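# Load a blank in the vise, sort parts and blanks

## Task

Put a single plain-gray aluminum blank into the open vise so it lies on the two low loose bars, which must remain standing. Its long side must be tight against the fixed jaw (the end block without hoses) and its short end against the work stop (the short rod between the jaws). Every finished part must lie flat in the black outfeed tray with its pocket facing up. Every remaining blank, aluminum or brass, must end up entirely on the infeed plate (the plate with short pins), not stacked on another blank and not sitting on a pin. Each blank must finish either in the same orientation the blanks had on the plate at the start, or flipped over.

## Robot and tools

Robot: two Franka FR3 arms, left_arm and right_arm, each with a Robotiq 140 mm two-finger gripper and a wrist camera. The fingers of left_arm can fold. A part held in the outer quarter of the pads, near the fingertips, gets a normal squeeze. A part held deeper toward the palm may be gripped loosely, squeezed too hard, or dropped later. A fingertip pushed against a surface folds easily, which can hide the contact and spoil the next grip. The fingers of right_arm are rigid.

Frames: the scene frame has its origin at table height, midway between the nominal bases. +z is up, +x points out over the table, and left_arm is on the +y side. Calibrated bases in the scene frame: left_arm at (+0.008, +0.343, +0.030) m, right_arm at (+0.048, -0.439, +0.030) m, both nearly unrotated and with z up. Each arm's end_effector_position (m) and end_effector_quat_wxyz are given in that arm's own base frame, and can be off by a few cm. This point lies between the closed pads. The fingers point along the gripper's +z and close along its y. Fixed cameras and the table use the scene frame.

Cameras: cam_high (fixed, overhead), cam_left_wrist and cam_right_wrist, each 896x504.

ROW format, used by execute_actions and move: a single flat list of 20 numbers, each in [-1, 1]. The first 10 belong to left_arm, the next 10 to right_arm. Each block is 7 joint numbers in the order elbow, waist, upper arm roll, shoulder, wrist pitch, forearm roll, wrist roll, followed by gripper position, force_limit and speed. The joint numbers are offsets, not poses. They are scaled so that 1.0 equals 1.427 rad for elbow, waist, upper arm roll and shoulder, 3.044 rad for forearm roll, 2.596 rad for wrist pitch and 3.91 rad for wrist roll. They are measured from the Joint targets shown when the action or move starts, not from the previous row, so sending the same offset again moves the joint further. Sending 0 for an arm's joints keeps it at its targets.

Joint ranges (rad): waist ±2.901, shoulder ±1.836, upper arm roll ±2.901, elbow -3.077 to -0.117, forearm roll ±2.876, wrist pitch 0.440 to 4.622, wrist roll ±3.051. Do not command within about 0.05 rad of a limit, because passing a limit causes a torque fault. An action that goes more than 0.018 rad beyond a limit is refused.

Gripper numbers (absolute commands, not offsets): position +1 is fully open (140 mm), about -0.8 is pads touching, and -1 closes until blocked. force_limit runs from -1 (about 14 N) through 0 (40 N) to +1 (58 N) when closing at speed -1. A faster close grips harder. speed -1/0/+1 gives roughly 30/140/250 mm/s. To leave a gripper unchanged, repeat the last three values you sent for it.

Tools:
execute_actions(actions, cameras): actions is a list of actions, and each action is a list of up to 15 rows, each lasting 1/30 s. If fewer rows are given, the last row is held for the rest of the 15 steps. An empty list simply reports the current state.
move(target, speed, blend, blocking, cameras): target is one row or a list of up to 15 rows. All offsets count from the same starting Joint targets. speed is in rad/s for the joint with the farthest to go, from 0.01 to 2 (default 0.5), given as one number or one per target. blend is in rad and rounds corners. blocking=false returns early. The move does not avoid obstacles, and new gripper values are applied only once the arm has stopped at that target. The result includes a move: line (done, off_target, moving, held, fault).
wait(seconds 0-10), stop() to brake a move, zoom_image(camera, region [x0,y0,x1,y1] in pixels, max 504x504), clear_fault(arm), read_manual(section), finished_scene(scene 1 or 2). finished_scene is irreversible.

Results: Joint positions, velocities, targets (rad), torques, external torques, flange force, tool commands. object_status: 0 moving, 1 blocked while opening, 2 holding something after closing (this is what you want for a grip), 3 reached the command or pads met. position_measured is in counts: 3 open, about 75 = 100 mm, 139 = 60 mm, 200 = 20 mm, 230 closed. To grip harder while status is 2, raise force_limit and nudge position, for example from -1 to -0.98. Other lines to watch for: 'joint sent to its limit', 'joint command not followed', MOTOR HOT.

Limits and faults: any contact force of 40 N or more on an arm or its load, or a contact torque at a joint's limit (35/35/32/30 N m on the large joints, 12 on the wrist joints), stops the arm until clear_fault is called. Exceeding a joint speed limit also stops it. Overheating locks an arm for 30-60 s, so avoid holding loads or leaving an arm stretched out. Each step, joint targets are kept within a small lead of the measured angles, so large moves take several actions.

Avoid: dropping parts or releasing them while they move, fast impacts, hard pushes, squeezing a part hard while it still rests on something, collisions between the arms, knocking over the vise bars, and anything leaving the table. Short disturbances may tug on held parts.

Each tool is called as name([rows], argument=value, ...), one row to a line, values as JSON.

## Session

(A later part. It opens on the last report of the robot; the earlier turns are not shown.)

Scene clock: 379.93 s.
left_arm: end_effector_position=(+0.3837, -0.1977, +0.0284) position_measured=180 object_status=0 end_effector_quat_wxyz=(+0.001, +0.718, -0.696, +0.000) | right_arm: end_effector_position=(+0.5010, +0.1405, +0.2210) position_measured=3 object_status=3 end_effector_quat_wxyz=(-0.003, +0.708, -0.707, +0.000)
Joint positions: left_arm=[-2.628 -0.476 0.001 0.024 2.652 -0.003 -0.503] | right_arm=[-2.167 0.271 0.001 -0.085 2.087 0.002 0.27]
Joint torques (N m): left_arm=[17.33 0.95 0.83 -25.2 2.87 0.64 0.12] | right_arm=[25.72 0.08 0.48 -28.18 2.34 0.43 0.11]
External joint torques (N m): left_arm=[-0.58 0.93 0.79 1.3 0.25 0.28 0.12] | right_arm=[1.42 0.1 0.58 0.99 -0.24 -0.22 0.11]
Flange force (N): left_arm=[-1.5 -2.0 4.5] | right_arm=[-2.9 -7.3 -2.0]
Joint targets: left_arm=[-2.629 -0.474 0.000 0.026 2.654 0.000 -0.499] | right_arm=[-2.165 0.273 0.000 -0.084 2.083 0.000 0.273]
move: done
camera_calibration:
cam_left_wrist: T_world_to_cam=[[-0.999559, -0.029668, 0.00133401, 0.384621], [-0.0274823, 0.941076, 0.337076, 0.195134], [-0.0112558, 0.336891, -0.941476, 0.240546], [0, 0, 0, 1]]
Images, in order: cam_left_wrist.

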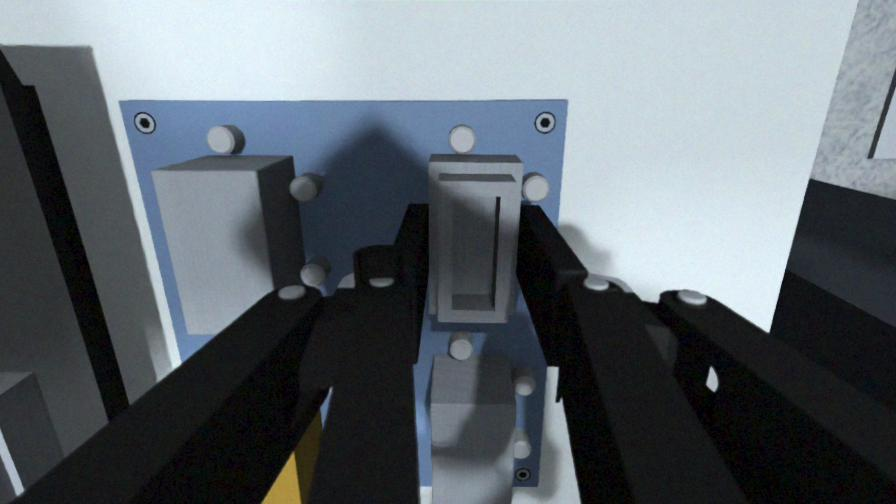

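zoom_image(camera="cam_left_wrist", region=[370, 130, 590, 350])

wait(seconds=0.5, cameras=[])

Scaled by 2.291 from the camera's 896x504 image, which has a finer 1280x720 frame.

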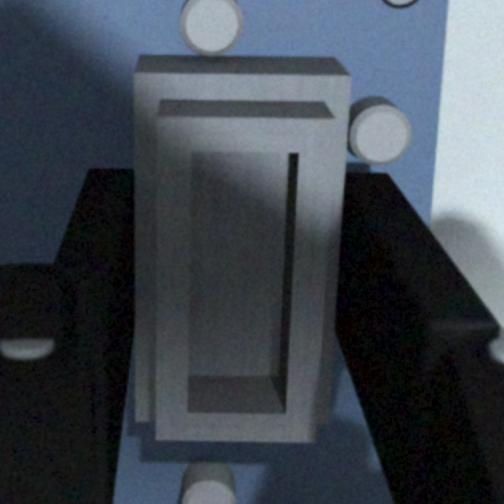

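Scene clock: 382.47 s.
left_arm: end_effector_position=(+0.3837, -0.1977, +0.0284) position_measured=180 object_status=2 end_effector_quat_wxyz=(+0.001, +0.718, -0.696, +0.000) | right_arm: end_effector_position=(+0.5010, +0.1405, +0.2210) position_measured=3 object_status=3 end_effector_quat_wxyz=(-0.003, +0.708, -0.707, +0.000)
Joint positions: left_arm=[-2.628 -0.476 0.001 0.024 2.652 -0.003 -0.503] | right_arm=[-2.167 0.271 0.001 -0.085 2.087 0.002 0.27]
Joint torques (N m): left_arm=[17.38 0.95 0.87 -25.22 2.88 0.66 0.11] | right_arm=[25.79 0.08 0.45 -28.12 2.34 0.4 0.1]
External joint torques (N m): left_arm=[-0.45 1.05 0.95 1.19 0.28 0.28 0.11] | right_arm=[1.54 -0.03 0.42 0.98 -0.23 -0.25 0.1]
Flange force (N): left_arm=[-1.7 -2.2 4.2] | right_arm=[-2.7 -7.8 -2.1]
Joint targets: left_arm=[-2.629 -0.474 0.000 0.026 2.654 0.000 -0.499] | right_arm=[-2.165 0.273 0.000 -0.084 2.083 0.000 0.273]
Tool commands: left_gripper/position=-1.0 left_gripper/force_limit=-1.0 left_gripper/speed=-1.0 right_gripper/position=+1.0 right_gripper/force_limit=+1.0 right_gripper/speed=+1.0
wait: 0.50 s; at rest from the start

move([
  [0,0,0,0,0,0,0,-0.2,-1,-1, 0,0,0,0,0,0,0,1,1,1],
  [0.0005,0,0,-0.0098,-0.00566,0,0,-0.2,-1,-1, 0,0,0,0,0,0,0,1,1,1],
  [0.0005,0,0,-0.0098,-0.00566,0,0,-1,-1,-1, 0,0,0,0,0,0,0,1,1,1],
], speed=0.1, cameras=["cam_left_wrist"])

zoom_image(camera="cam_left_wrist", region=[370, 130, 590, 350])

Scene clock: 400.67 s.
left_arm: end_effector_position=(+0.3835, -0.1976, +0.0320) position_measured=181 object_status=2 end_effector_quat_wxyz=(+0.001, +0.718, -0.696, +0.000) | right_arm: end_effector_position=(+0.5010, +0.1405, +0.2210) position_measured=3 object_status=3 end_effector_quat_wxyz=(-0.003, +0.708, -0.707, +0.000)
Joint positions: left_arm=[-2.628 -0.476 0.001 0.014 2.642 -0.003 -0.503] | right_arm=[-2.166 0.271 0.001 -0.085 2.087 0.002 0.27]
Joint torques (N m): left_arm=[18.12 0.89 0.8 -26.64 2.55 0.64 0.1] | right_arm=[25.69 0.01 0.48 -28.15 2.37 0.42 0.11]
External joint torques (N m): left_arm=[0.13 0.89 0.78 -0.41 -0.04 0.27 0.1] | right_arm=[1.36 -0.07 0.47 1.07 -0.21 -0.24 0.11]
Flange force (N): left_arm=[-2.2 -0.6 -1.3] | right_arm=[-2.7 -7.4 -1.7]
Joint targets: left_arm=[-2.628 -0.474 0.000 0.012 2.640 0.000 -0.499] | right_arm=[-2.165 0.273 0.000 -0.084 2.083 0.000 0.273]
move: done
camera_calibration:
cam_left_wrist: T_world_to_cam=[[-0.999561, -0.0295997, 0.00153978, 0.384406], [-0.0273477, 0.941051, 0.337157, 0.193756], [-0.0114288, 0.336967, -0.941447, 0.243963], [0, 0, 0, 1]]
Images, in order: cam_left_wrist.

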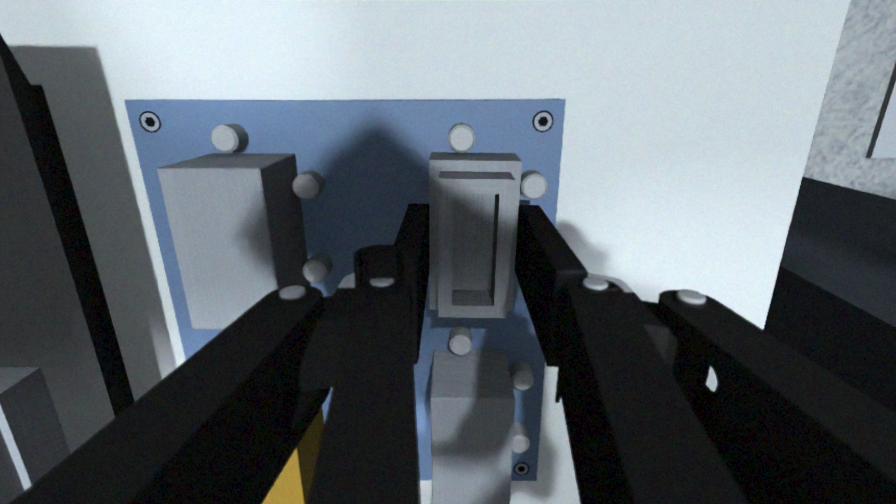

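Scaled by 2.291 from the camera's 896x504 image, which has a finer 1280x720 frame.

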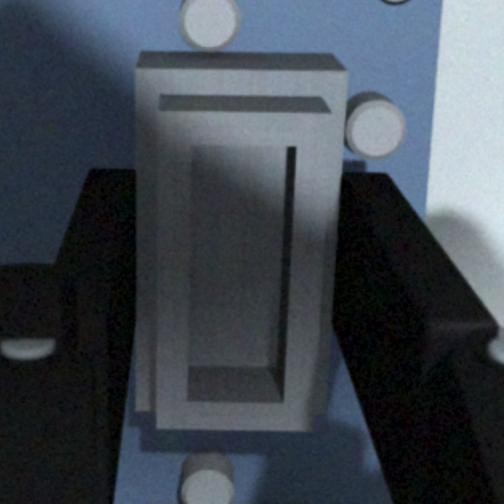

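move([
  [0,0,0,0,0,0,0,-0.2,-1,-1, 0,0,0,0,0,0,0,1,1,1],
  [0.0008,0,0,-0.01125,-0.00664,0,0,-0.2,-1,-1, 0,0,0,0,0,0,0,1,1,1],
  [0.0008,0,0,-0.01125,-0.00664,0,0,-1,-1,-1, 0,0,0,0,0,0,0,1,1,1],
], speed=0.1, cameras=["cam_left_wrist"])

zoom_image(camera="cam_left_wrist", region=[370, 130, 590, 350])

Scene clock: 425.87 s.
left_arm: end_effector_position=(+0.3829, -0.1973, +0.0374) position_measured=192 object_status=2 end_effector_quat_wxyz=(+0.001, +0.718, -0.696, +0.000) | right_arm: end_effector_position=(+0.5010, +0.1405, +0.2211) position_measured=3 object_status=3 end_effector_quat_wxyz=(-0.003, +0.708, -0.707, +0.000)
Joint positions: left_arm=[-2.628 -0.476 0.001 -0.002 2.624 -0.003 -0.503] | right_arm=[-2.166 0.271 0.001 -0.085 2.087 0.002 0.27]
Joint torques (N m): left_arm=[18.36 0.96 0.76 -26.35 2.54 0.65 0.11] | right_arm=[25.73 0.09 0.44 -28.19 2.37 0.41 0.09]
External joint torques (N m): left_arm=[0.05 0.99 0.79 -0.35 -0.07 0.26 0.11] | right_arm=[1.52 0.06 0.48 0.93 -0.2 -0.24 0.09]
Flange force (N): left_arm=[-2.3 -0.6 -1.2] | right_arm=[-2.8 -7.5 -2.1]
Joint targets: left_arm=[-2.627 -0.474 0.000 -0.004 2.622 0.000 -0.499] | right_arm=[-2.165 0.273 0.000 -0.084 2.083 0.000 0.273]
move: done
camera_calibration:
cam_left_wrist: T_world_to_cam=[[-0.99956, -0.0295364, 0.00255978, 0.383775], [-0.0269381, 0.940891, 0.337637, 0.191423], [-0.0123811, 0.337419, -0.941273, 0.2494], [0, 0, 0, 1]]
Images, in order: cam_left_wrist.

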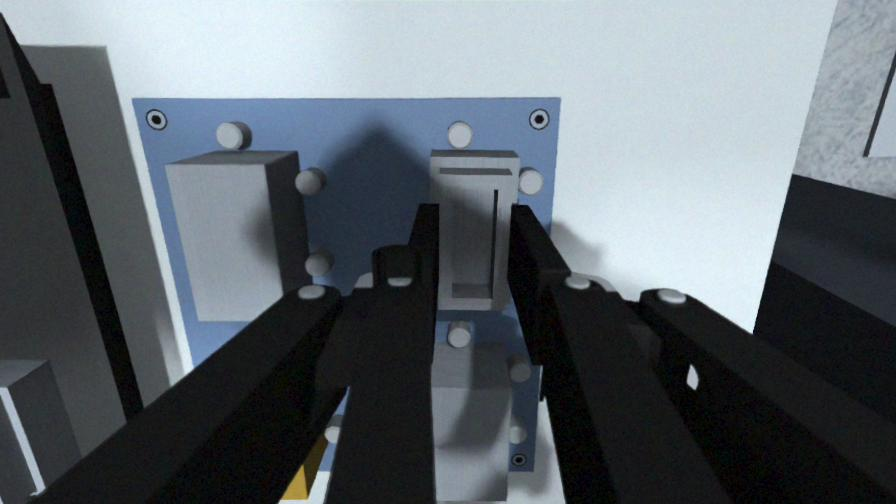

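Scaled by 2.291 from the camera's 896x504 image, which has a finer 1280x720 frame.

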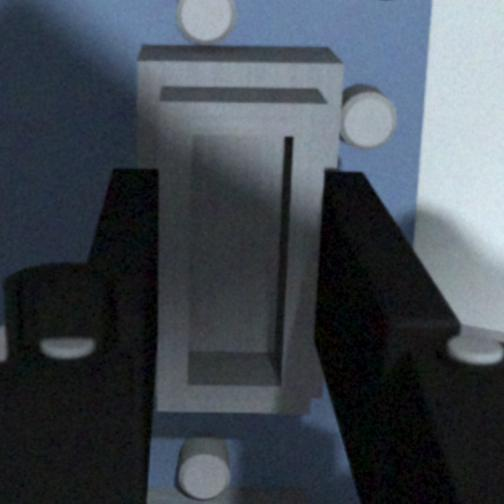

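move([
  [0.0025,0,0,-0.0229,-0.0138,0,0,-1,-1,-1, 0,0,0,0,0,0,0,1,1,1],
], speed=0.1, cameras=["cam_left_wrist"])

Scene clock: 450.43 s.
left_arm: end_effector_position=(+0.3822, -0.1970, +0.0487) position_measured=192 object_status=2 end_effector_quat_wxyz=(+0.001, +0.718, -0.696, -0.001) | right_arm: end_effector_position=(+0.5010, +0.1405, +0.2211) position_measured=3 object_status=3 end_effector_quat_wxyz=(-0.003, +0.708, -0.707, +0.000)
Joint positions: left_arm=[-2.625 -0.476 0.001 -0.034 2.589 -0.003 -0.503] | right_arm=[-2.166 0.271 0.001 -0.085 2.087 0.002 0.27]
Joint velocities: left_arm=[0 0.001 -0.001 0.001 -0.004 0.001 0.003] | right_arm=[within noise]
Joint torques (N m): left_arm=[19.6 0.9 0.77 -26.46 2.71 0.66 0.12] | right_arm=[25.66 0.02 0.47 -28.15 2.36 0.43 0.11]
External joint torques (N m): left_arm=[0.76 0.86 0.76 -1.05 0.1 0.26 0.12] | right_arm=[1.34 -0.01 0.51 1.03 -0.22 -0.23 0.11]
Flange force (N): left_arm=[-2.1 -0.8 -2.7] | right_arm=[-2.7 -7.2 -1.7]
Joint targets: left_arm=[-2.623 -0.474 0.000 -0.037 2.587 0.000 -0.499] | right_arm=[-2.165 0.273 0.000 -0.084 2.083 0.000 0.273]
move: done
camera_calibration:
cam_left_wrist: T_world_to_cam=[[-0.999558, -0.0294507, 0.0040091, 0.383066], [-0.0263592, 0.94068, 0.338268, 0.187012], [-0.0137335, 0.338013, -0.941041, 0.260617], [0, 0, 0, 1]]
Images, in order: cam_left_wrist.

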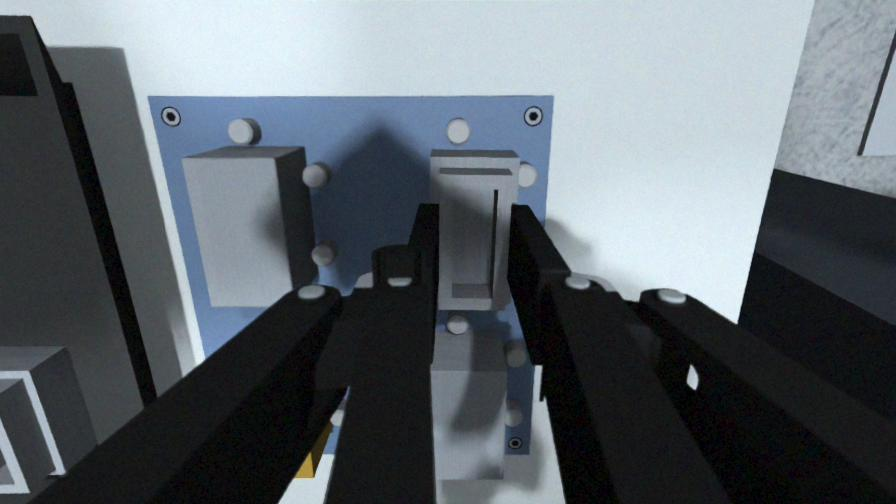

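move([
  [0.0544,0,0,-0.1528,-0.1142,0,0,-0.98,-0.05,-1, 0.052,0.0732,0,0.0548,0.0013,0,-0.2947,1,1,1],
  [0.5332,0.1076,0,0.2315,-0.1663,0,0.0391,-0.98,-0.05,-1, 0.1301,0.1830,0,0.1371,0.0032,0,-0.7367,1,1,1],
], speed=0.9, blend=0.08)

Scene clock: 477.47 s.
left_arm: end_effector_position=(+0.5908, -0.1976, +0.1489) position_measured=193 object_status=2 end_effector_quat_wxyz=(+0.002, +0.718, -0.696, +0.000) | right_arm: end_effector_position=(+0.4972, +0.2939, +0.1995) position_measured=3 object_status=3 end_effector_quat_wxyz=(-0.002, +0.710, +0.705, -0.002)
Joint positions: left_arm=[-1.865 -0.322 0.001 0.293 2.156 -0.003 -0.35] | right_arm=[-1.981 0.532 0.001 0.111 2.087 0.002 -2.603]
Joint velocities: left_arm=[within noise] | right_arm=[-0.001 0 -0.001 -0.001 0 0 -0.004]
Joint torques (N m): left_arm=[24.7 0.88 0.97 -41.36 2.66 0.89 0.11] | right_arm=[25.95 0.04 0.85 -34.7 2.74 0.6 -0.22]
External joint torques (N m): left_arm=[1.04 0.77 0.61 -0.23 0.06 0.25 0.11] | right_arm=[1.82 -0.04 0.66 1 0.18 -0.23 -0.22]
Flange force (N): left_arm=[0.0 -3.9 -1.2] | right_arm=[5.1 8.3 -1.3]
Joint targets: left_arm=[-1.863 -0.321 0.000 0.293 2.155 0.000 -0.347] | right_arm=[-1.980 0.534 0.000 0.112 2.091 0.000 -2.608]
move: done
camera_calibration:
cam_left_wrist: T_world_to_cam=[[-0.999559, -0.0294707, 0.00372244, 0.59119], [-0.0264938, 0.941152, 0.336944, 0.159566], [-0.0134334, 0.336697, -0.941517, 0.357535], [0, 0, 0, 1]]
cam_right_wrist: T_world_to_cam=[[0.999869, 0.0103722, -0.012391, -0.488222], [0.014027, -0.937809, 0.346868, 0.203566], [-0.00802261, -0.346997, -0.937832, 0.428569], [0, 0, 0, 1]]

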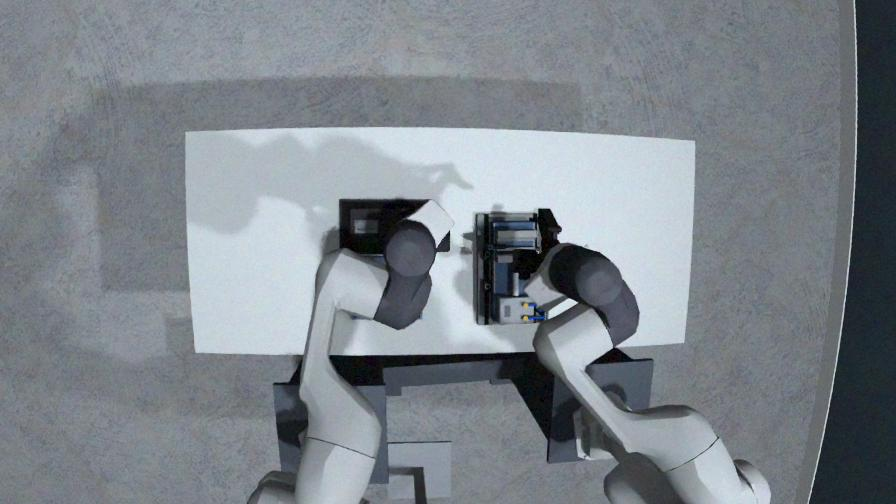

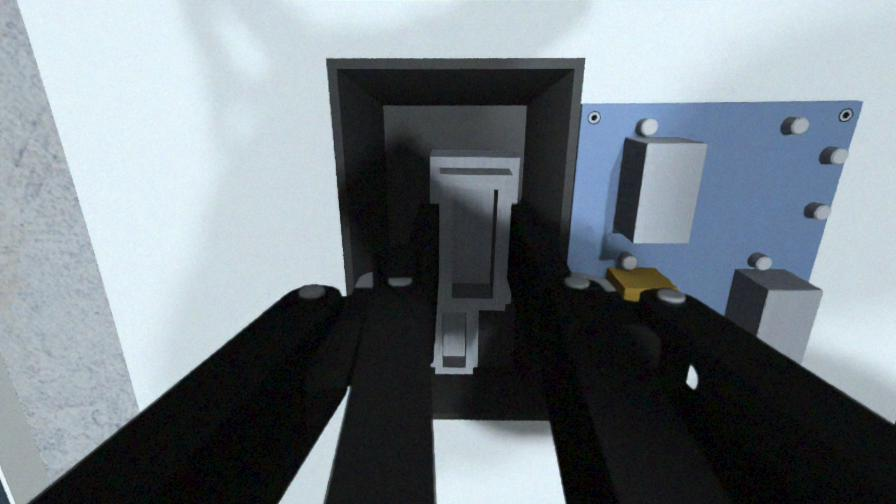

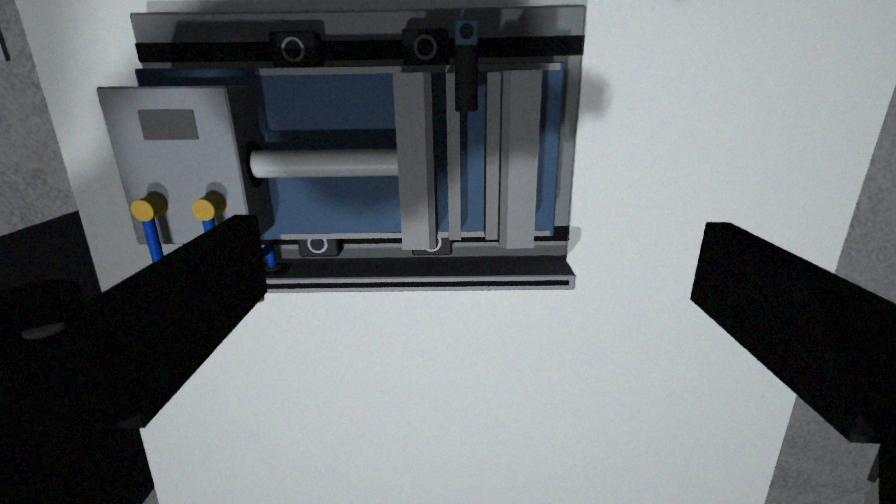

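move(target=[-0.0337,0.0022,0,0.1208,0.0853,0,0.0009,-0.98,-0.05,-1, 0,0,0,0,0,0,0,1,1,1], speed=0.15, cameras=["cam_left_wrist", "cam_right_wrist"])

Scene clock: 496.20 s.
left_arm: end_effector_position=(+0.5966, -0.1974, +0.0410) position_measured=193 object_status=2 end_effector_quat_wxyz=(+0.001, +0.718, -0.696, -0.001) | right_arm: end_effector_position=(+0.4973, +0.2940, +0.1995) position_measured=3 object_status=3 end_effector_quat_wxyz=(-0.002, +0.709, +0.705, -0.002)
Joint positions: left_arm=[-1.91 -0.319 0 0.464 2.372 -0.003 -0.347] | right_arm=[-1.981 0.532 0.001 0.111 2.088 0.002 -2.605]
Joint velocities: left_arm=[0 0.001 0 0.001 0.005 0 0] | right_arm=[within noise]
Joint torques (N m): left_arm=[21.69 0.98 1.01 -43.44 3.2 0.79 0.16] | right_arm=[25.7 0.06 0.86 -34.82 2.69 0.6 -0.21]
External joint torques (N m): left_arm=[0.1 0.9 0.55 0.57 0.62 0.26 0.16] | right_arm=[1.49 -0.01 0.67 1.03 0.12 -0.23 -0.21]
Flange force (N): left_arm=[-1.2 -1.3 2.2] | right_arm=[4.5 7.3 -1.0]
Joint targets: left_arm=[-1.911 -0.318 0.000 0.465 2.376 0.000 -0.343] | right_arm=[-1.980 0.534 0.000 0.112 2.091 0.000 -2.608]
move: done
camera_calibration:
cam_left_wrist: T_world_to_cam=[[-0.999559, -0.0294354, 0.00391203, 0.597392], [-0.0263885, 0.94095, 0.337516, 0.195777], [-0.013616, 0.337264, -0.941312, 0.256167], [0, 0, 0, 1]]
cam_right_wrist: T_world_to_cam=[[0.99985, 0.0124762, -0.0119982, -0.489071], [0.0158625, -0.937856, 0.346662, 0.202783], [-0.00692753, -0.3468, -0.937913, 0.428102], [0, 0, 0, 1]]
Images, in order: cam_left_wrist, cam_right_wrist.

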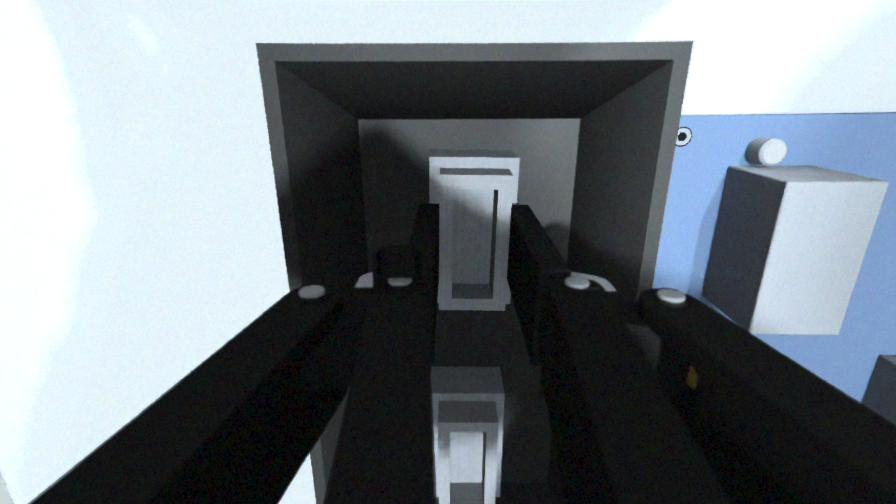

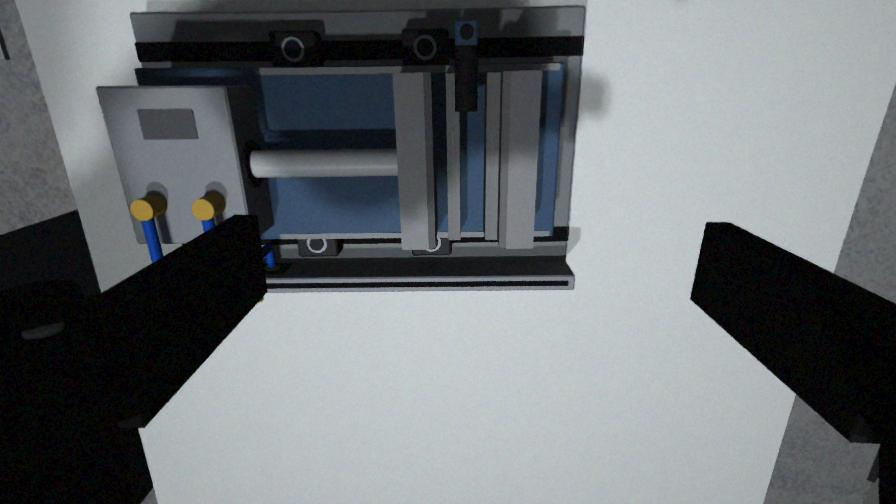

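move(target=[-0.0003,0,0,0.0037,0.0022,0,0,-0.98,-0.05,-1, 0,0,0,0,0,0,0,1,1,1], speed=0.05, cameras=[])

move(target=[-0.0002,0,0,0.00184,0.0011,0,0,-0.98,-0.05,-1, 0,0,0,0,0,0,0,1,1,1], speed=0.05, cameras=[])

Scene clock: 503.10 s.
left_arm: end_effector_position=(+0.5974, -0.1976, +0.0406) position_measured=193 object_status=2 end_effector_quat_wxyz=(+0.001, +0.718, -0.696, +0.000) | right_arm: end_effector_position=(+0.4974, +0.2941, +0.1996) position_measured=3 object_status=3 end_effector_quat_wxyz=(-0.002, +0.709, +0.705, -0.002)
Joint positions: left_arm=[-1.91 -0.319 0 0.465 2.375 -0.003 -0.346] | right_arm=[-1.981 0.532 0.001 0.111 2.088 0.002 -2.605]
Joint torques (N m): left_arm=[20.97 0.88 1 -40.61 3.61 0.77 0.14] | right_arm=[25.64 0.1 0.87 -34.84 2.7 0.61 -0.19]
External joint torques (N m): left_arm=[-0.77 0.85 0.58 3.59 1 0.24 0.14] | right_arm=[1.44 0.16 0.8 1.01 0.13 -0.22 -0.19]
Flange force (N): left_arm=[0.1 -4.5 8.3] | right_arm=[4.7 6.9 -0.9]
Joint targets: left_arm=[-1.911 -0.318 0.000 0.471 2.382 0.000 -0.343] | right_arm=[-1.980 0.534 0.000 0.112 2.091 0.000 -2.608]
move: done

Scene clock: 503.80 s.
left_arm: end_effector_position=(+0.5976, -0.1976, +0.0405) position_measured=193 object_status=2 end_effector_quat_wxyz=(+0.001, +0.718, -0.696, +0.001) | right_arm: end_effector_position=(+0.4974, +0.2941, +0.1996) position_measured=3 object_status=3 end_effector_quat_wxyz=(-0.002, +0.709, +0.705, -0.002)
Joint positions: left_arm=[-1.91 -0.319 0 0.465 2.376 -0.003 -0.346] | right_arm=[-1.981 0.532 0.001 0.111 2.088 0.002 -2.605]
Joint torques (N m): left_arm=[20.54 0.84 1 -39.15 3.93 0.77 0.13] | right_arm=[25.67 0.04 0.92 -34.88 2.71 0.61 -0.18]
External joint torques (N m): left_arm=[-1.12 0.67 0.45 4.97 1.33 0.25 0.13] | right_arm=[1.48 0.12 0.88 1 0.14 -0.22 -0.18]
Flange force (N): left_arm=[0.8 -5.7 11.4] | right_arm=[4.8 7.0 -0.9]
Joint targets: left_arm=[-1.911 -0.318 0.000 0.473 2.385 0.000 -0.343] | right_arm=[-1.980 0.534 0.000 0.112 2.091 0.000 -2.608]
move: done

move(target=[0.0003,0,0,-0.0045,-0.0030,0,0,-0.98,-0.05,-1, 0,0,0,0,0,0,0,1,1,1], speed=0.05, cameras=["cam_left_wrist"])

zoom_image(camera="cam_left_wrist", region=[340, 90, 620, 330])

Scene clock: 507.90 s.
left_arm: end_effector_position=(+0.5979, -0.1977, +0.0405) position_measured=193 object_status=2 end_effector_quat_wxyz=(+0.001, +0.718, -0.696, +0.001) | right_arm: end_effector_position=(+0.4974, +0.2941, +0.1996) position_measured=3 object_status=3 end_effector_quat_wxyz=(-0.001, +0.709, +0.705, -0.002)
Joint positions: left_arm=[-1.91 -0.319 0 0.465 2.377 -0.003 -0.346] | right_arm=[-1.981 0.532 0.001 0.111 2.088 0.002 -2.605]
Joint torques (N m): left_arm=[20.73 0.85 1.2 -41.98 2.86 0.78 0.12] | right_arm=[25.67 0.04 0.84 -34.82 2.69 0.62 -0.2]
External joint torques (N m): left_arm=[-0.86 0.92 0.86 1.97 0.27 0.25 0.12] | right_arm=[1.5 0 0.69 0.97 0.12 -0.21 -0.2]
Flange force (N): left_arm=[-1.2 -1.4 4.1] | right_arm=[4.5 7.2 -1.0]
Joint targets: left_arm=[-1.911 -0.318 0.000 0.467 2.377 0.000 -0.343] | right_arm=[-1.980 0.534 0.000 0.112 2.091 0.000 -2.608]
move: done
camera_calibration:
cam_left_wrist: T_world_to_cam=[[-0.999578, -0.0290434, 0.000173357, 0.598878], [-0.0272939, 0.941372, 0.336263, 0.196914], [-0.00992944, 0.336117, -0.941768, 0.253476], [0, 0, 0, 1]]
Images, in order: cam_left_wrist.

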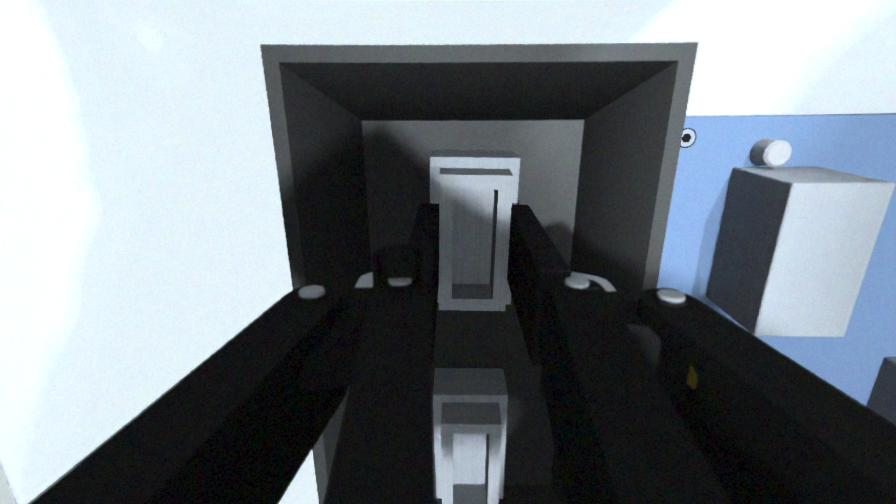

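Scaled by 1.800 from the camera's 896x504 image, which has a finer 1280x720 frame.

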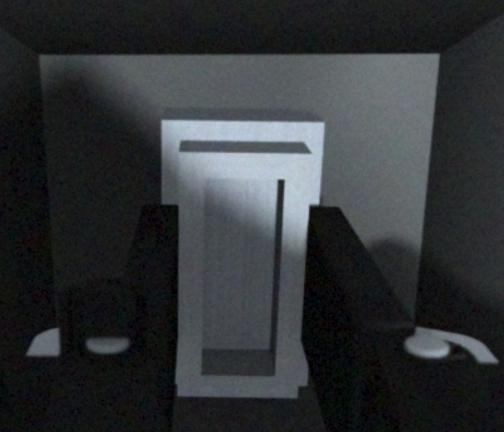

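move([
  [0,0,0,0,0,0,0,-0.25,-1,-1, 0,0,0,0,0,0,0,1,1,1],
  [0.0568,0,0,-0.1193,-0.0965,0,0,-0.25,-1,-1, 0,0,0,0,0,0,0,1,1,1],
  [0.0568,0.643,0,-0.1193,-0.0965,0,0,-0.25,-1,-1, 0,0,0,0,0,0,0,1,1,1],
], speed=[0.3, 0.3, 0.8], blend=0.08)

Scene clock: 520.60 s.
left_arm: end_effector_position=(+0.5194, +0.3557, +0.1597) position_measured=160 object_status=3 end_effector_quat_wxyz=(+0.000, +0.952, -0.306, +0.001) | right_arm: end_effector_position=(+0.4975, +0.2941, +0.1996) position_measured=3 object_status=3 end_effector_quat_wxyz=(-0.001, +0.709, +0.705, -0.002)
Joint positions: left_arm=[-1.83 0.601 0.001 0.297 2.129 -0.003 -0.346] | right_arm=[-1.981 0.532 0.001 0.111 2.088 0.002 -2.605]
Joint torques (N m): left_arm=[24 0.6 0.78 -41.35 2.5 0.88 0.11] | right_arm=[25.58 0.01 0.86 -34.86 2.68 0.62 -0.25]
External joint torques (N m): left_arm=[0.08 0.57 0.49 0.24 -0.1 0.24 0.11] | right_arm=[1.38 0.03 0.75 1.01 0.12 -0.21 -0.25]
Flange force (N): left_arm=[-0.6 -1.5 -0.1] | right_arm=[4.3 6.9 -0.8]
Joint targets: left_arm=[-1.830 0.600 0.000 0.297 2.127 0.000 -0.343] | right_arm=[-1.980 0.534 0.000 0.112 2.091 0.000 -2.608]
move: done; blend cut to 0 rad at target 1
camera_calibration:
cam_left_wrist: T_world_to_cam=[[-0.582907, -0.812539, 0.000557439, 0.598669], [-0.765183, 0.549165, 0.336025, 0.15656], [-0.27334, 0.195445, -0.941853, 0.365754], [0, 0, 0, 1]]
cam_right_wrist: T_world_to_cam=[[0.999852, 0.01264, -0.0116829, -0.489311], [0.0159059, -0.937906, 0.346525, 0.202864], [-0.0065774, -0.346659, -0.937968, 0.427985], [0, 0, 0, 1]]

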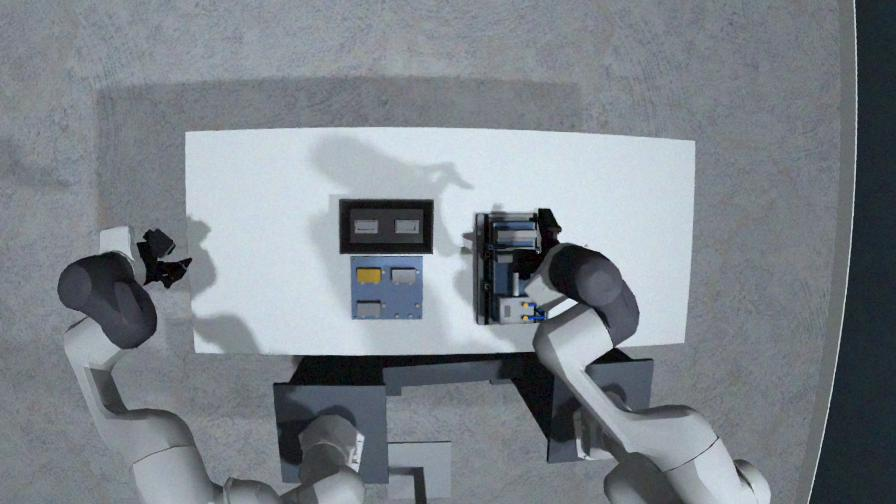

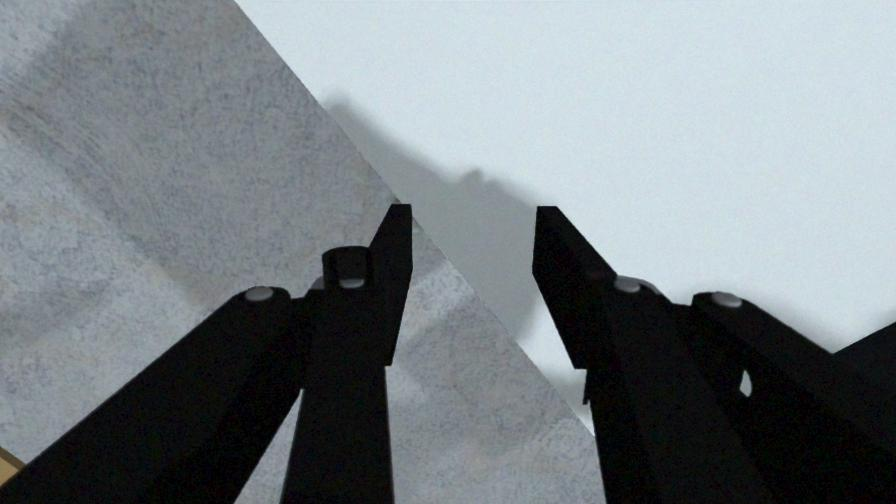

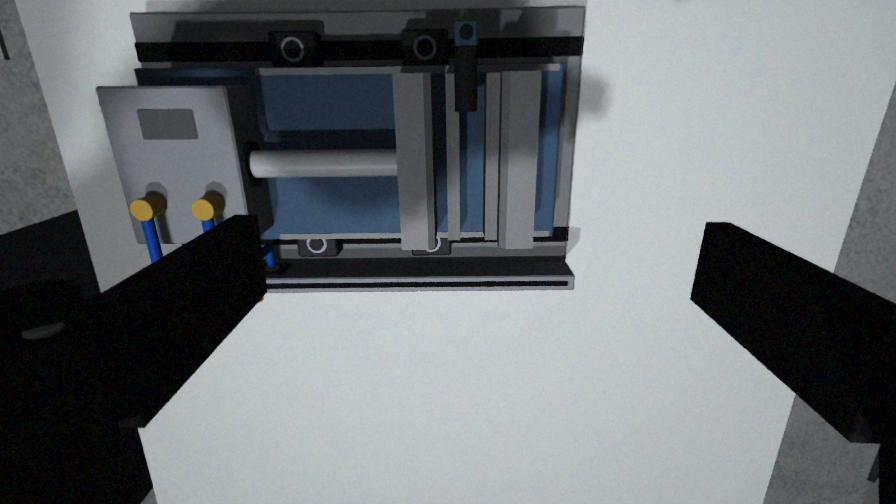

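move(target=[0,0,0,0,0,0,0,-0.25,-1,-1, 0.4109,0.2836,0,0.3379,-0.0398,0,0.0996,-0.08,-1,-0.5], speed=0.6)

zoom_image(camera="cam_right_wrist", region=[340, 60, 640, 310])

Scene clock: 530.43 s.
left_arm: end_effector_position=(+0.5193, +0.3556, +0.1596) position_measured=160 object_status=3 end_effector_quat_wxyz=(+0.000, +0.952, -0.306, +0.001) | right_arm: end_effector_position=(+0.4228, +0.5811, +0.1499) position_measured=139 object_status=3 end_effector_quat_wxyz=(-0.002, +0.699, +0.715, +0.001)
Joint positions: left_arm=[-1.83 0.601 0.001 0.297 2.128 -0.003 -0.346] | right_arm=[-1.395 0.94 0.001 0.594 1.992 0.002 -2.223]
Joint velocities: left_arm=[within noise] | right_arm=[-0.001 0 0.001 0 -0.001 0.002 0.006]
Joint torques (N m): left_arm=[24.01 0.57 0.76 -41.36 2.59 0.88 0.08] | right_arm=[26.55 -0.55 1.19 -49.93 2.33 0.66 -0.01]
External joint torques (N m): left_arm=[0.12 0.77 0.67 0.16 -0.01 0.25 0.08] | right_arm=[1.83 -0.2 0.83 0.79 -0.3 -0.19 -0.01]
Flange force (N): left_arm=[-0.9 -1.4 0.0] | right_arm=[11.8 9.0 -2.4]
Joint targets: left_arm=[-1.830 0.600 0.000 0.297 2.127 0.000 -0.343] | right_arm=[-1.394 0.938 0.000 0.594 1.988 0.000 -2.219]
move: done
camera_calibration:
cam_left_wrist: T_world_to_cam=[[-0.582943, -0.812512, 0.00105974, 0.598431], [-0.765012, 0.549302, 0.336189, 0.156377], [-0.27374, 0.195169, -0.941794, 0.365993], [0, 0, 0, 1]]
cam_right_wrist: T_world_to_cam=[[0.999212, 0.0389522, -0.00767767, -0.434494], [0.0392248, -0.938697, 0.342506, 0.481668], [0.00613434, -0.342537, -0.939484, 0.472815], [0, 0, 0, 1]]

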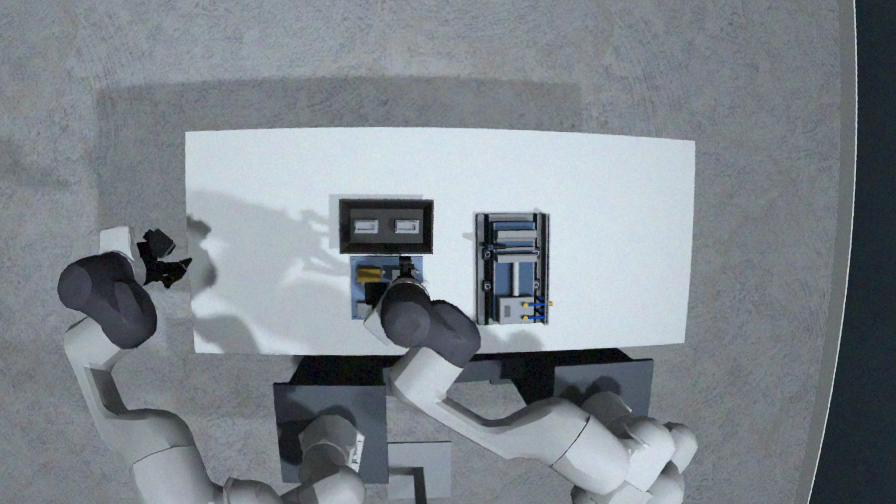

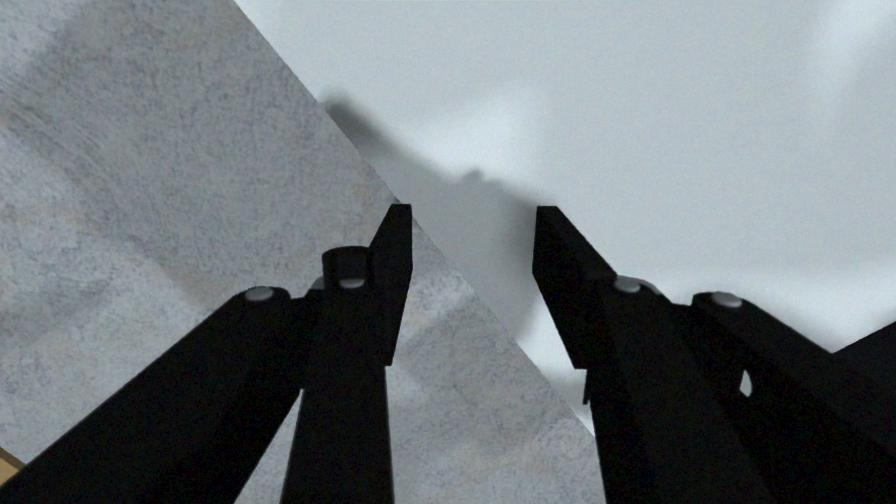

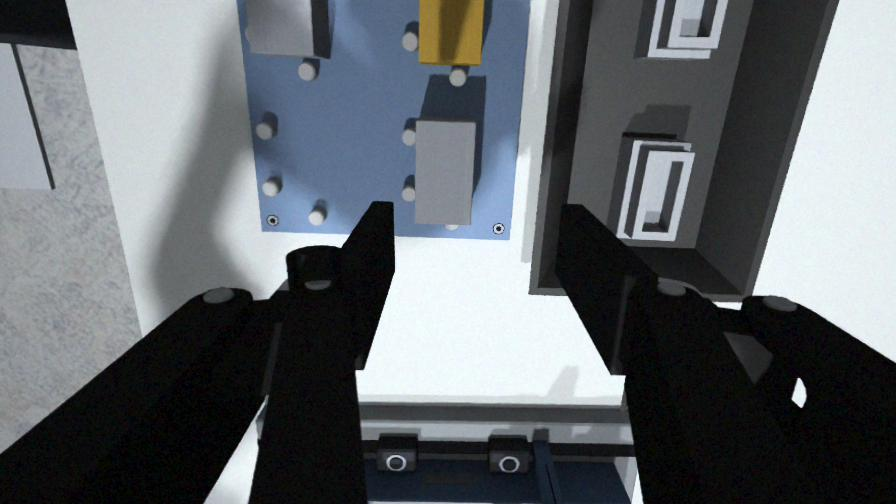

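Scaled by 1.680 from the camera's 896x504 image, which has a finer 1280x720 frame.

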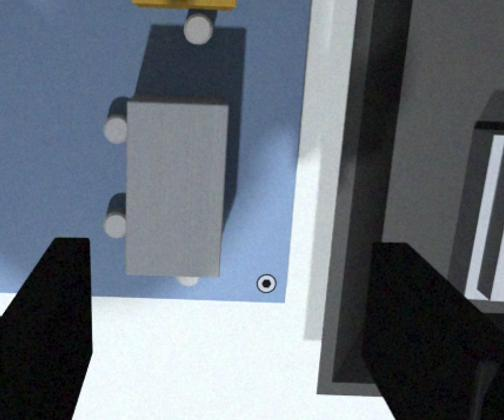

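move(target=[0,0,0,0,0,0,0,-0.25,-1,-1, -0.0706,0.01275,0,0.0583,0.0708,0,0.0046,-0.2,-1,-0.5], speed=0.25, cameras=["cam_right_wrist"])

zoom_image(camera="cam_right_wrist", region=[370, 90, 610, 290])

Scene clock: 553.97 s.
left_arm: end_effector_position=(+0.5193, +0.3555, +0.1596) position_measured=160 object_status=3 end_effector_quat_wxyz=(+0.000, +0.952, -0.306, +0.001) | right_arm: end_effector_position=(+0.4102, +0.5821, +0.0589) position_measured=154 object_status=3 end_effector_quat_wxyz=(-0.001, +0.701, +0.713, -0.003)
Joint positions: left_arm=[-1.83 0.601 0.001 0.297 2.128 -0.003 -0.346] | right_arm=[-1.494 0.955 0.001 0.679 2.167 0.002 -2.204]
Joint velocities: left_arm=[within noise] | right_arm=[0.001 0 0.001 -0.001 0.004 0.001 0.003]
Joint torques (N m): left_arm=[23.95 0.6 0.8 -41.38 2.6 0.86 0.13] | right_arm=[25.1 0.04 1.36 -51.46 2.79 0.58 0.1]
External joint torques (N m): left_arm=[0.05 0.67 0.6 0.14 0 0.22 0.13] | right_arm=[1.48 0.12 0.73 0.07 0.21 -0.19 0.1]
Flange force (N): left_arm=[-0.9 -1.0 0.1] | right_arm=[6.9 4.4 -0.2]
Joint targets: left_arm=[-1.830 0.600 0.000 0.297 2.127 0.000 -0.343] | right_arm=[-1.494 0.957 0.000 0.677 2.172 0.000 -2.201]
move: done
camera_calibration:
cam_right_wrist: T_world_to_cam=[[0.999312, 0.0347786, -0.0128536, -0.4199], [0.0370777, -0.936326, 0.349168, 0.513353], [0.000108391, -0.349405, -0.936972, 0.394066], [0, 0, 0, 1]]
Images, in order: cam_right_wrist.

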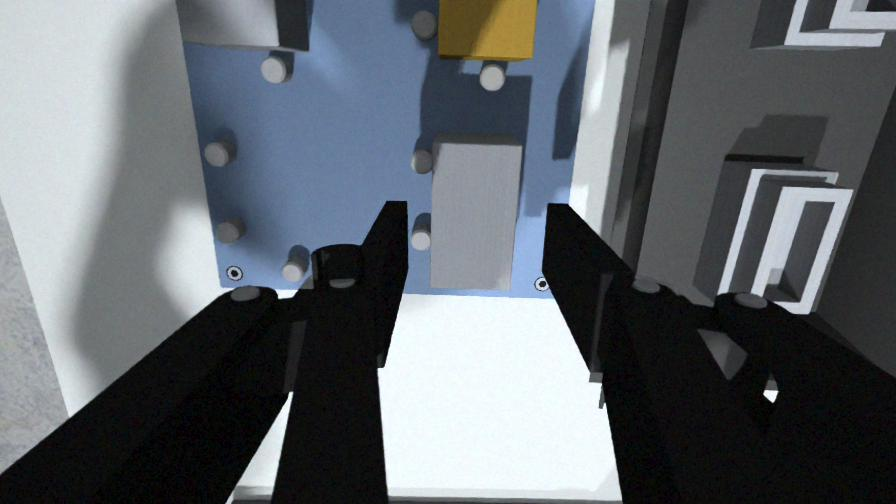

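Scaled by 2.100 from the camera's 896x504 image, which has a finer 1280x720 frame.

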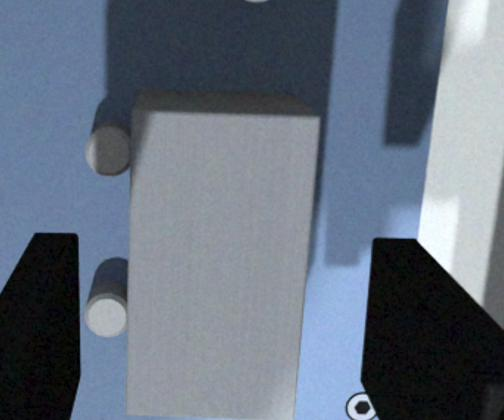

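move([
  [0,0,0,0,0,0,0,-0.25,-1,-1, 0.0018,0.001,0,0.0315,0.0161,0,0.0028,-0.2,-1,-0.5],
  [0,0,0,0,0,0,0,-0.25,-1,-1, 0.0018,0.001,0,0.0315,0.0161,0,0.0028,-1,-1,-1],
], speed=0.1, cameras=["cam_right_wrist"])

zoom_image(camera="cam_right_wrist", region=[370, 90, 610, 330])

Scene clock: 579.97 s.
left_arm: end_effector_position=(+0.5192, +0.3555, +0.1596) position_measured=160 object_status=3 end_effector_quat_wxyz=(+0.001, +0.952, -0.306, +0.001) | right_arm: end_effector_position=(+0.4103, +0.5838, +0.0319) position_measured=180 object_status=2 end_effector_quat_wxyz=(-0.001, +0.705, +0.710, -0.003)
Joint positions: left_arm=[-1.83 0.601 0.001 0.297 2.128 -0.003 -0.346] | right_arm=[-1.493 0.956 0.001 0.722 2.21 0.002 -2.193]
Joint torques (N m): left_arm=[23.96 0.54 0.78 -41.36 2.61 0.86 0.1] | right_arm=[25.07 0.08 1.4 -51.89 2.8 0.55 0.13]
External joint torques (N m): left_arm=[0.1 0.5 0.48 0.14 0.02 0.22 0.1] | right_arm=[1.75 0 0.63 0.25 0.2 -0.2 0.13]
Flange force (N): left_arm=[-0.6 -1.1 0.1] | right_arm=[8.6 5.7 0.4]
Joint targets: left_arm=[-1.830 0.600 0.000 0.297 2.127 0.000 -0.343] | right_arm=[-1.492 0.958 0.000 0.722 2.214 0.000 -2.190]
move: done
camera_calibration:
cam_right_wrist: T_world_to_cam=[[0.999623, 0.0242832, -0.0128244, -0.414407], [0.0272338, -0.936621, 0.349285, 0.528586], [-0.00352982, -0.349503, -0.936929, 0.370935], [0, 0, 0, 1]]
Images, in order: cam_right_wrist.

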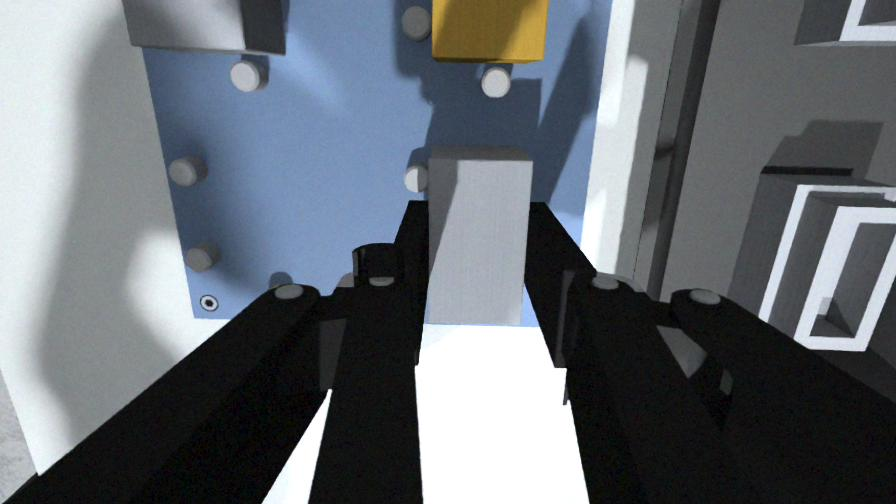

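Scaled by 2.100 from the camera's 896x504 image, which has a finer 1280x720 frame.

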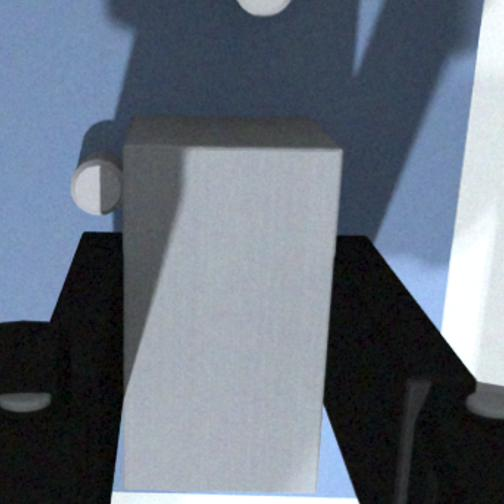

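move([
  [0,0,0,0,0,0,0,-0.25,-1,-1, 0,0,0,0,0,0,0,-0.2,-1,-1],
  [0,0,0,0,0,0,0,-0.25,-1,-1, -0.0005,0,0,0.0058,0.0035,0,0,-0.2,-1,-1],
  [0,0,0,0,0,0,0,-0.25,-1,-1, -0.0005,0,0,0.0058,0.0035,0,0,-1,-1,-1],
], speed=0.1, cameras=["cam_right_wrist"])

zoom_image(camera="cam_right_wrist", region=[370, 90, 610, 330])

Scene clock: 621.37 s.
left_arm: end_effector_position=(+0.5192, +0.3555, +0.1596) position_measured=160 object_status=3 end_effector_quat_wxyz=(+0.001, +0.952, -0.306, +0.001) | right_arm: end_effector_position=(+0.4106, +0.5844, +0.0277) position_measured=180 object_status=2 end_effector_quat_wxyz=(-0.001, +0.705, +0.710, -0.002)
Joint positions: left_arm=[-1.83 0.601 0.001 0.297 2.128 -0.003 -0.346] | right_arm=[-1.493 0.957 0.001 0.729 2.219 0.002 -2.193]
Joint torques (N m): left_arm=[23.99 0.58 0.83 -41.32 2.63 0.86 0.14] | right_arm=[24.44 0.02 1.4 -50.87 2.81 0.55 0.15]
External joint torques (N m): left_arm=[0.25 0.76 0.73 -0.08 0.05 0.23 0.14] | right_arm=[1.19 -0.01 0.65 1.35 0.21 -0.2 0.15]
Flange force (N): left_arm=[-1.1 -1.2 -0.3] | right_arm=[8.9 5.9 2.2]
Joint targets: left_arm=[-1.830 0.600 0.000 0.297 2.127 0.000 -0.343] | right_arm=[-1.493 0.958 0.000 0.730 2.223 0.000 -2.190]
move: done
camera_calibration:
cam_right_wrist: T_world_to_cam=[[0.99964, 0.0241749, -0.0116673, -0.41485], [0.0267241, -0.93717, 0.347848, 0.531222], [-0.00252502, -0.348034, -0.937478, 0.365906], [0, 0, 0, 1]]
Images, in order: cam_right_wrist.

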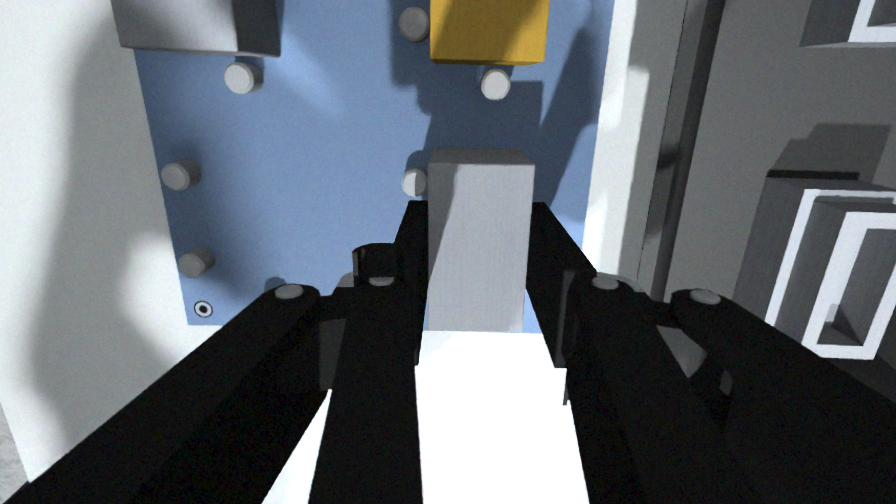

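Scaled by 2.100 from the camera's 896x504 image, which has a finer 1280x720 frame.

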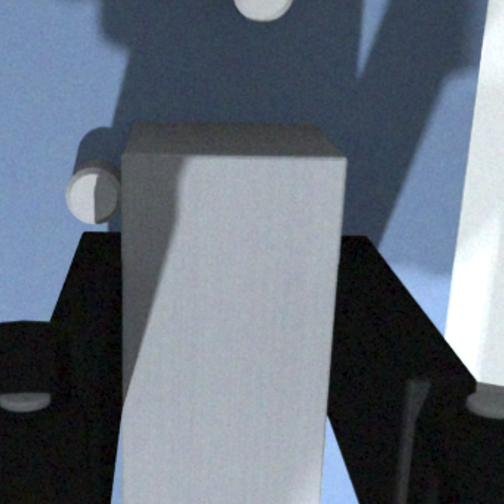

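move([
  [0,0,0,0,0,0,0,-0.25,-1,-1, 0.0035,0,0,-0.0232,-0.0147,0,0,-1,-1,-1],
], speed=0.08, cameras=["cam_right_wrist"])

Scene clock: 638.50 s.
left_arm: end_effector_position=(+0.5192, +0.3555, +0.1596) position_measured=160 object_status=3 end_effector_quat_wxyz=(+0.001, +0.952, -0.306, +0.001) | right_arm: end_effector_position=(+0.4110, +0.5850, +0.0475) position_measured=180 object_status=2 end_effector_quat_wxyz=(-0.001, +0.705, +0.710, -0.001)
Joint positions: left_arm=[-1.83 0.601 0.001 0.297 2.128 -0.003 -0.346] | right_arm=[-1.49 0.957 0.001 0.7 2.188 0.002 -2.192]
Joint velocities: left_arm=[within noise] | right_arm=[0 0 0 -0.001 -0.004 -0.002 0]
Joint torques (N m): left_arm=[23.97 0.59 0.83 -41.35 2.63 0.88 0.11] | right_arm=[25.92 -0.02 1.43 -52.76 2.51 0.57 0.13]
External joint torques (N m): left_arm=[0.19 0.45 0.44 -0.03 0.04 0.23 0.12] | right_arm=[2.32 -0.21 0.59 -0.72 -0.11 -0.2 0.13]
Flange force (N): left_arm=[-0.6 -0.9 -0.2] | right_arm=[9.1 6.4 -1.9]
Joint targets: left_arm=[-1.830 0.600 0.000 0.297 2.127 0.000 -0.343] | right_arm=[-1.488 0.958 0.000 0.697 2.185 0.000 -2.190]
move: done
camera_calibration:
cam_right_wrist: T_world_to_cam=[[0.999654, 0.0242143, -0.0102442, -0.415075], [0.0262634, -0.937857, 0.346026, 0.525485], [-0.00122884, -0.346176, -0.938169, 0.383062], [0, 0, 0, 1]]
Images, in order: cam_right_wrist.

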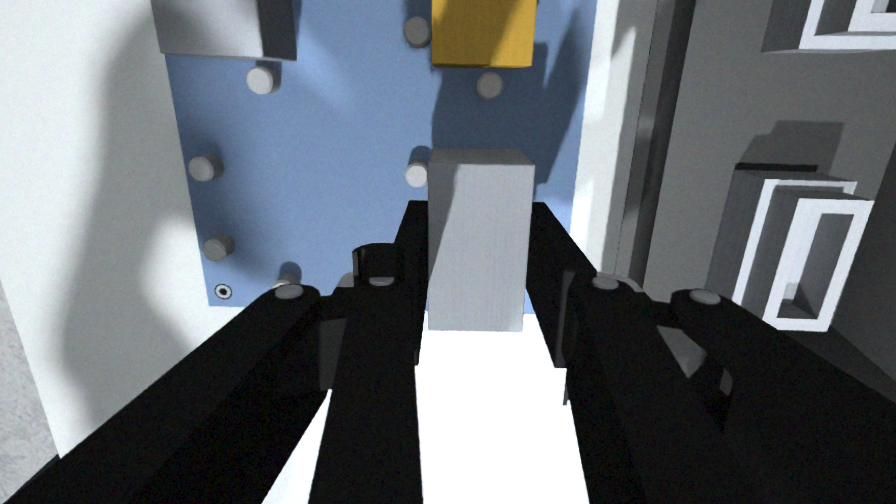

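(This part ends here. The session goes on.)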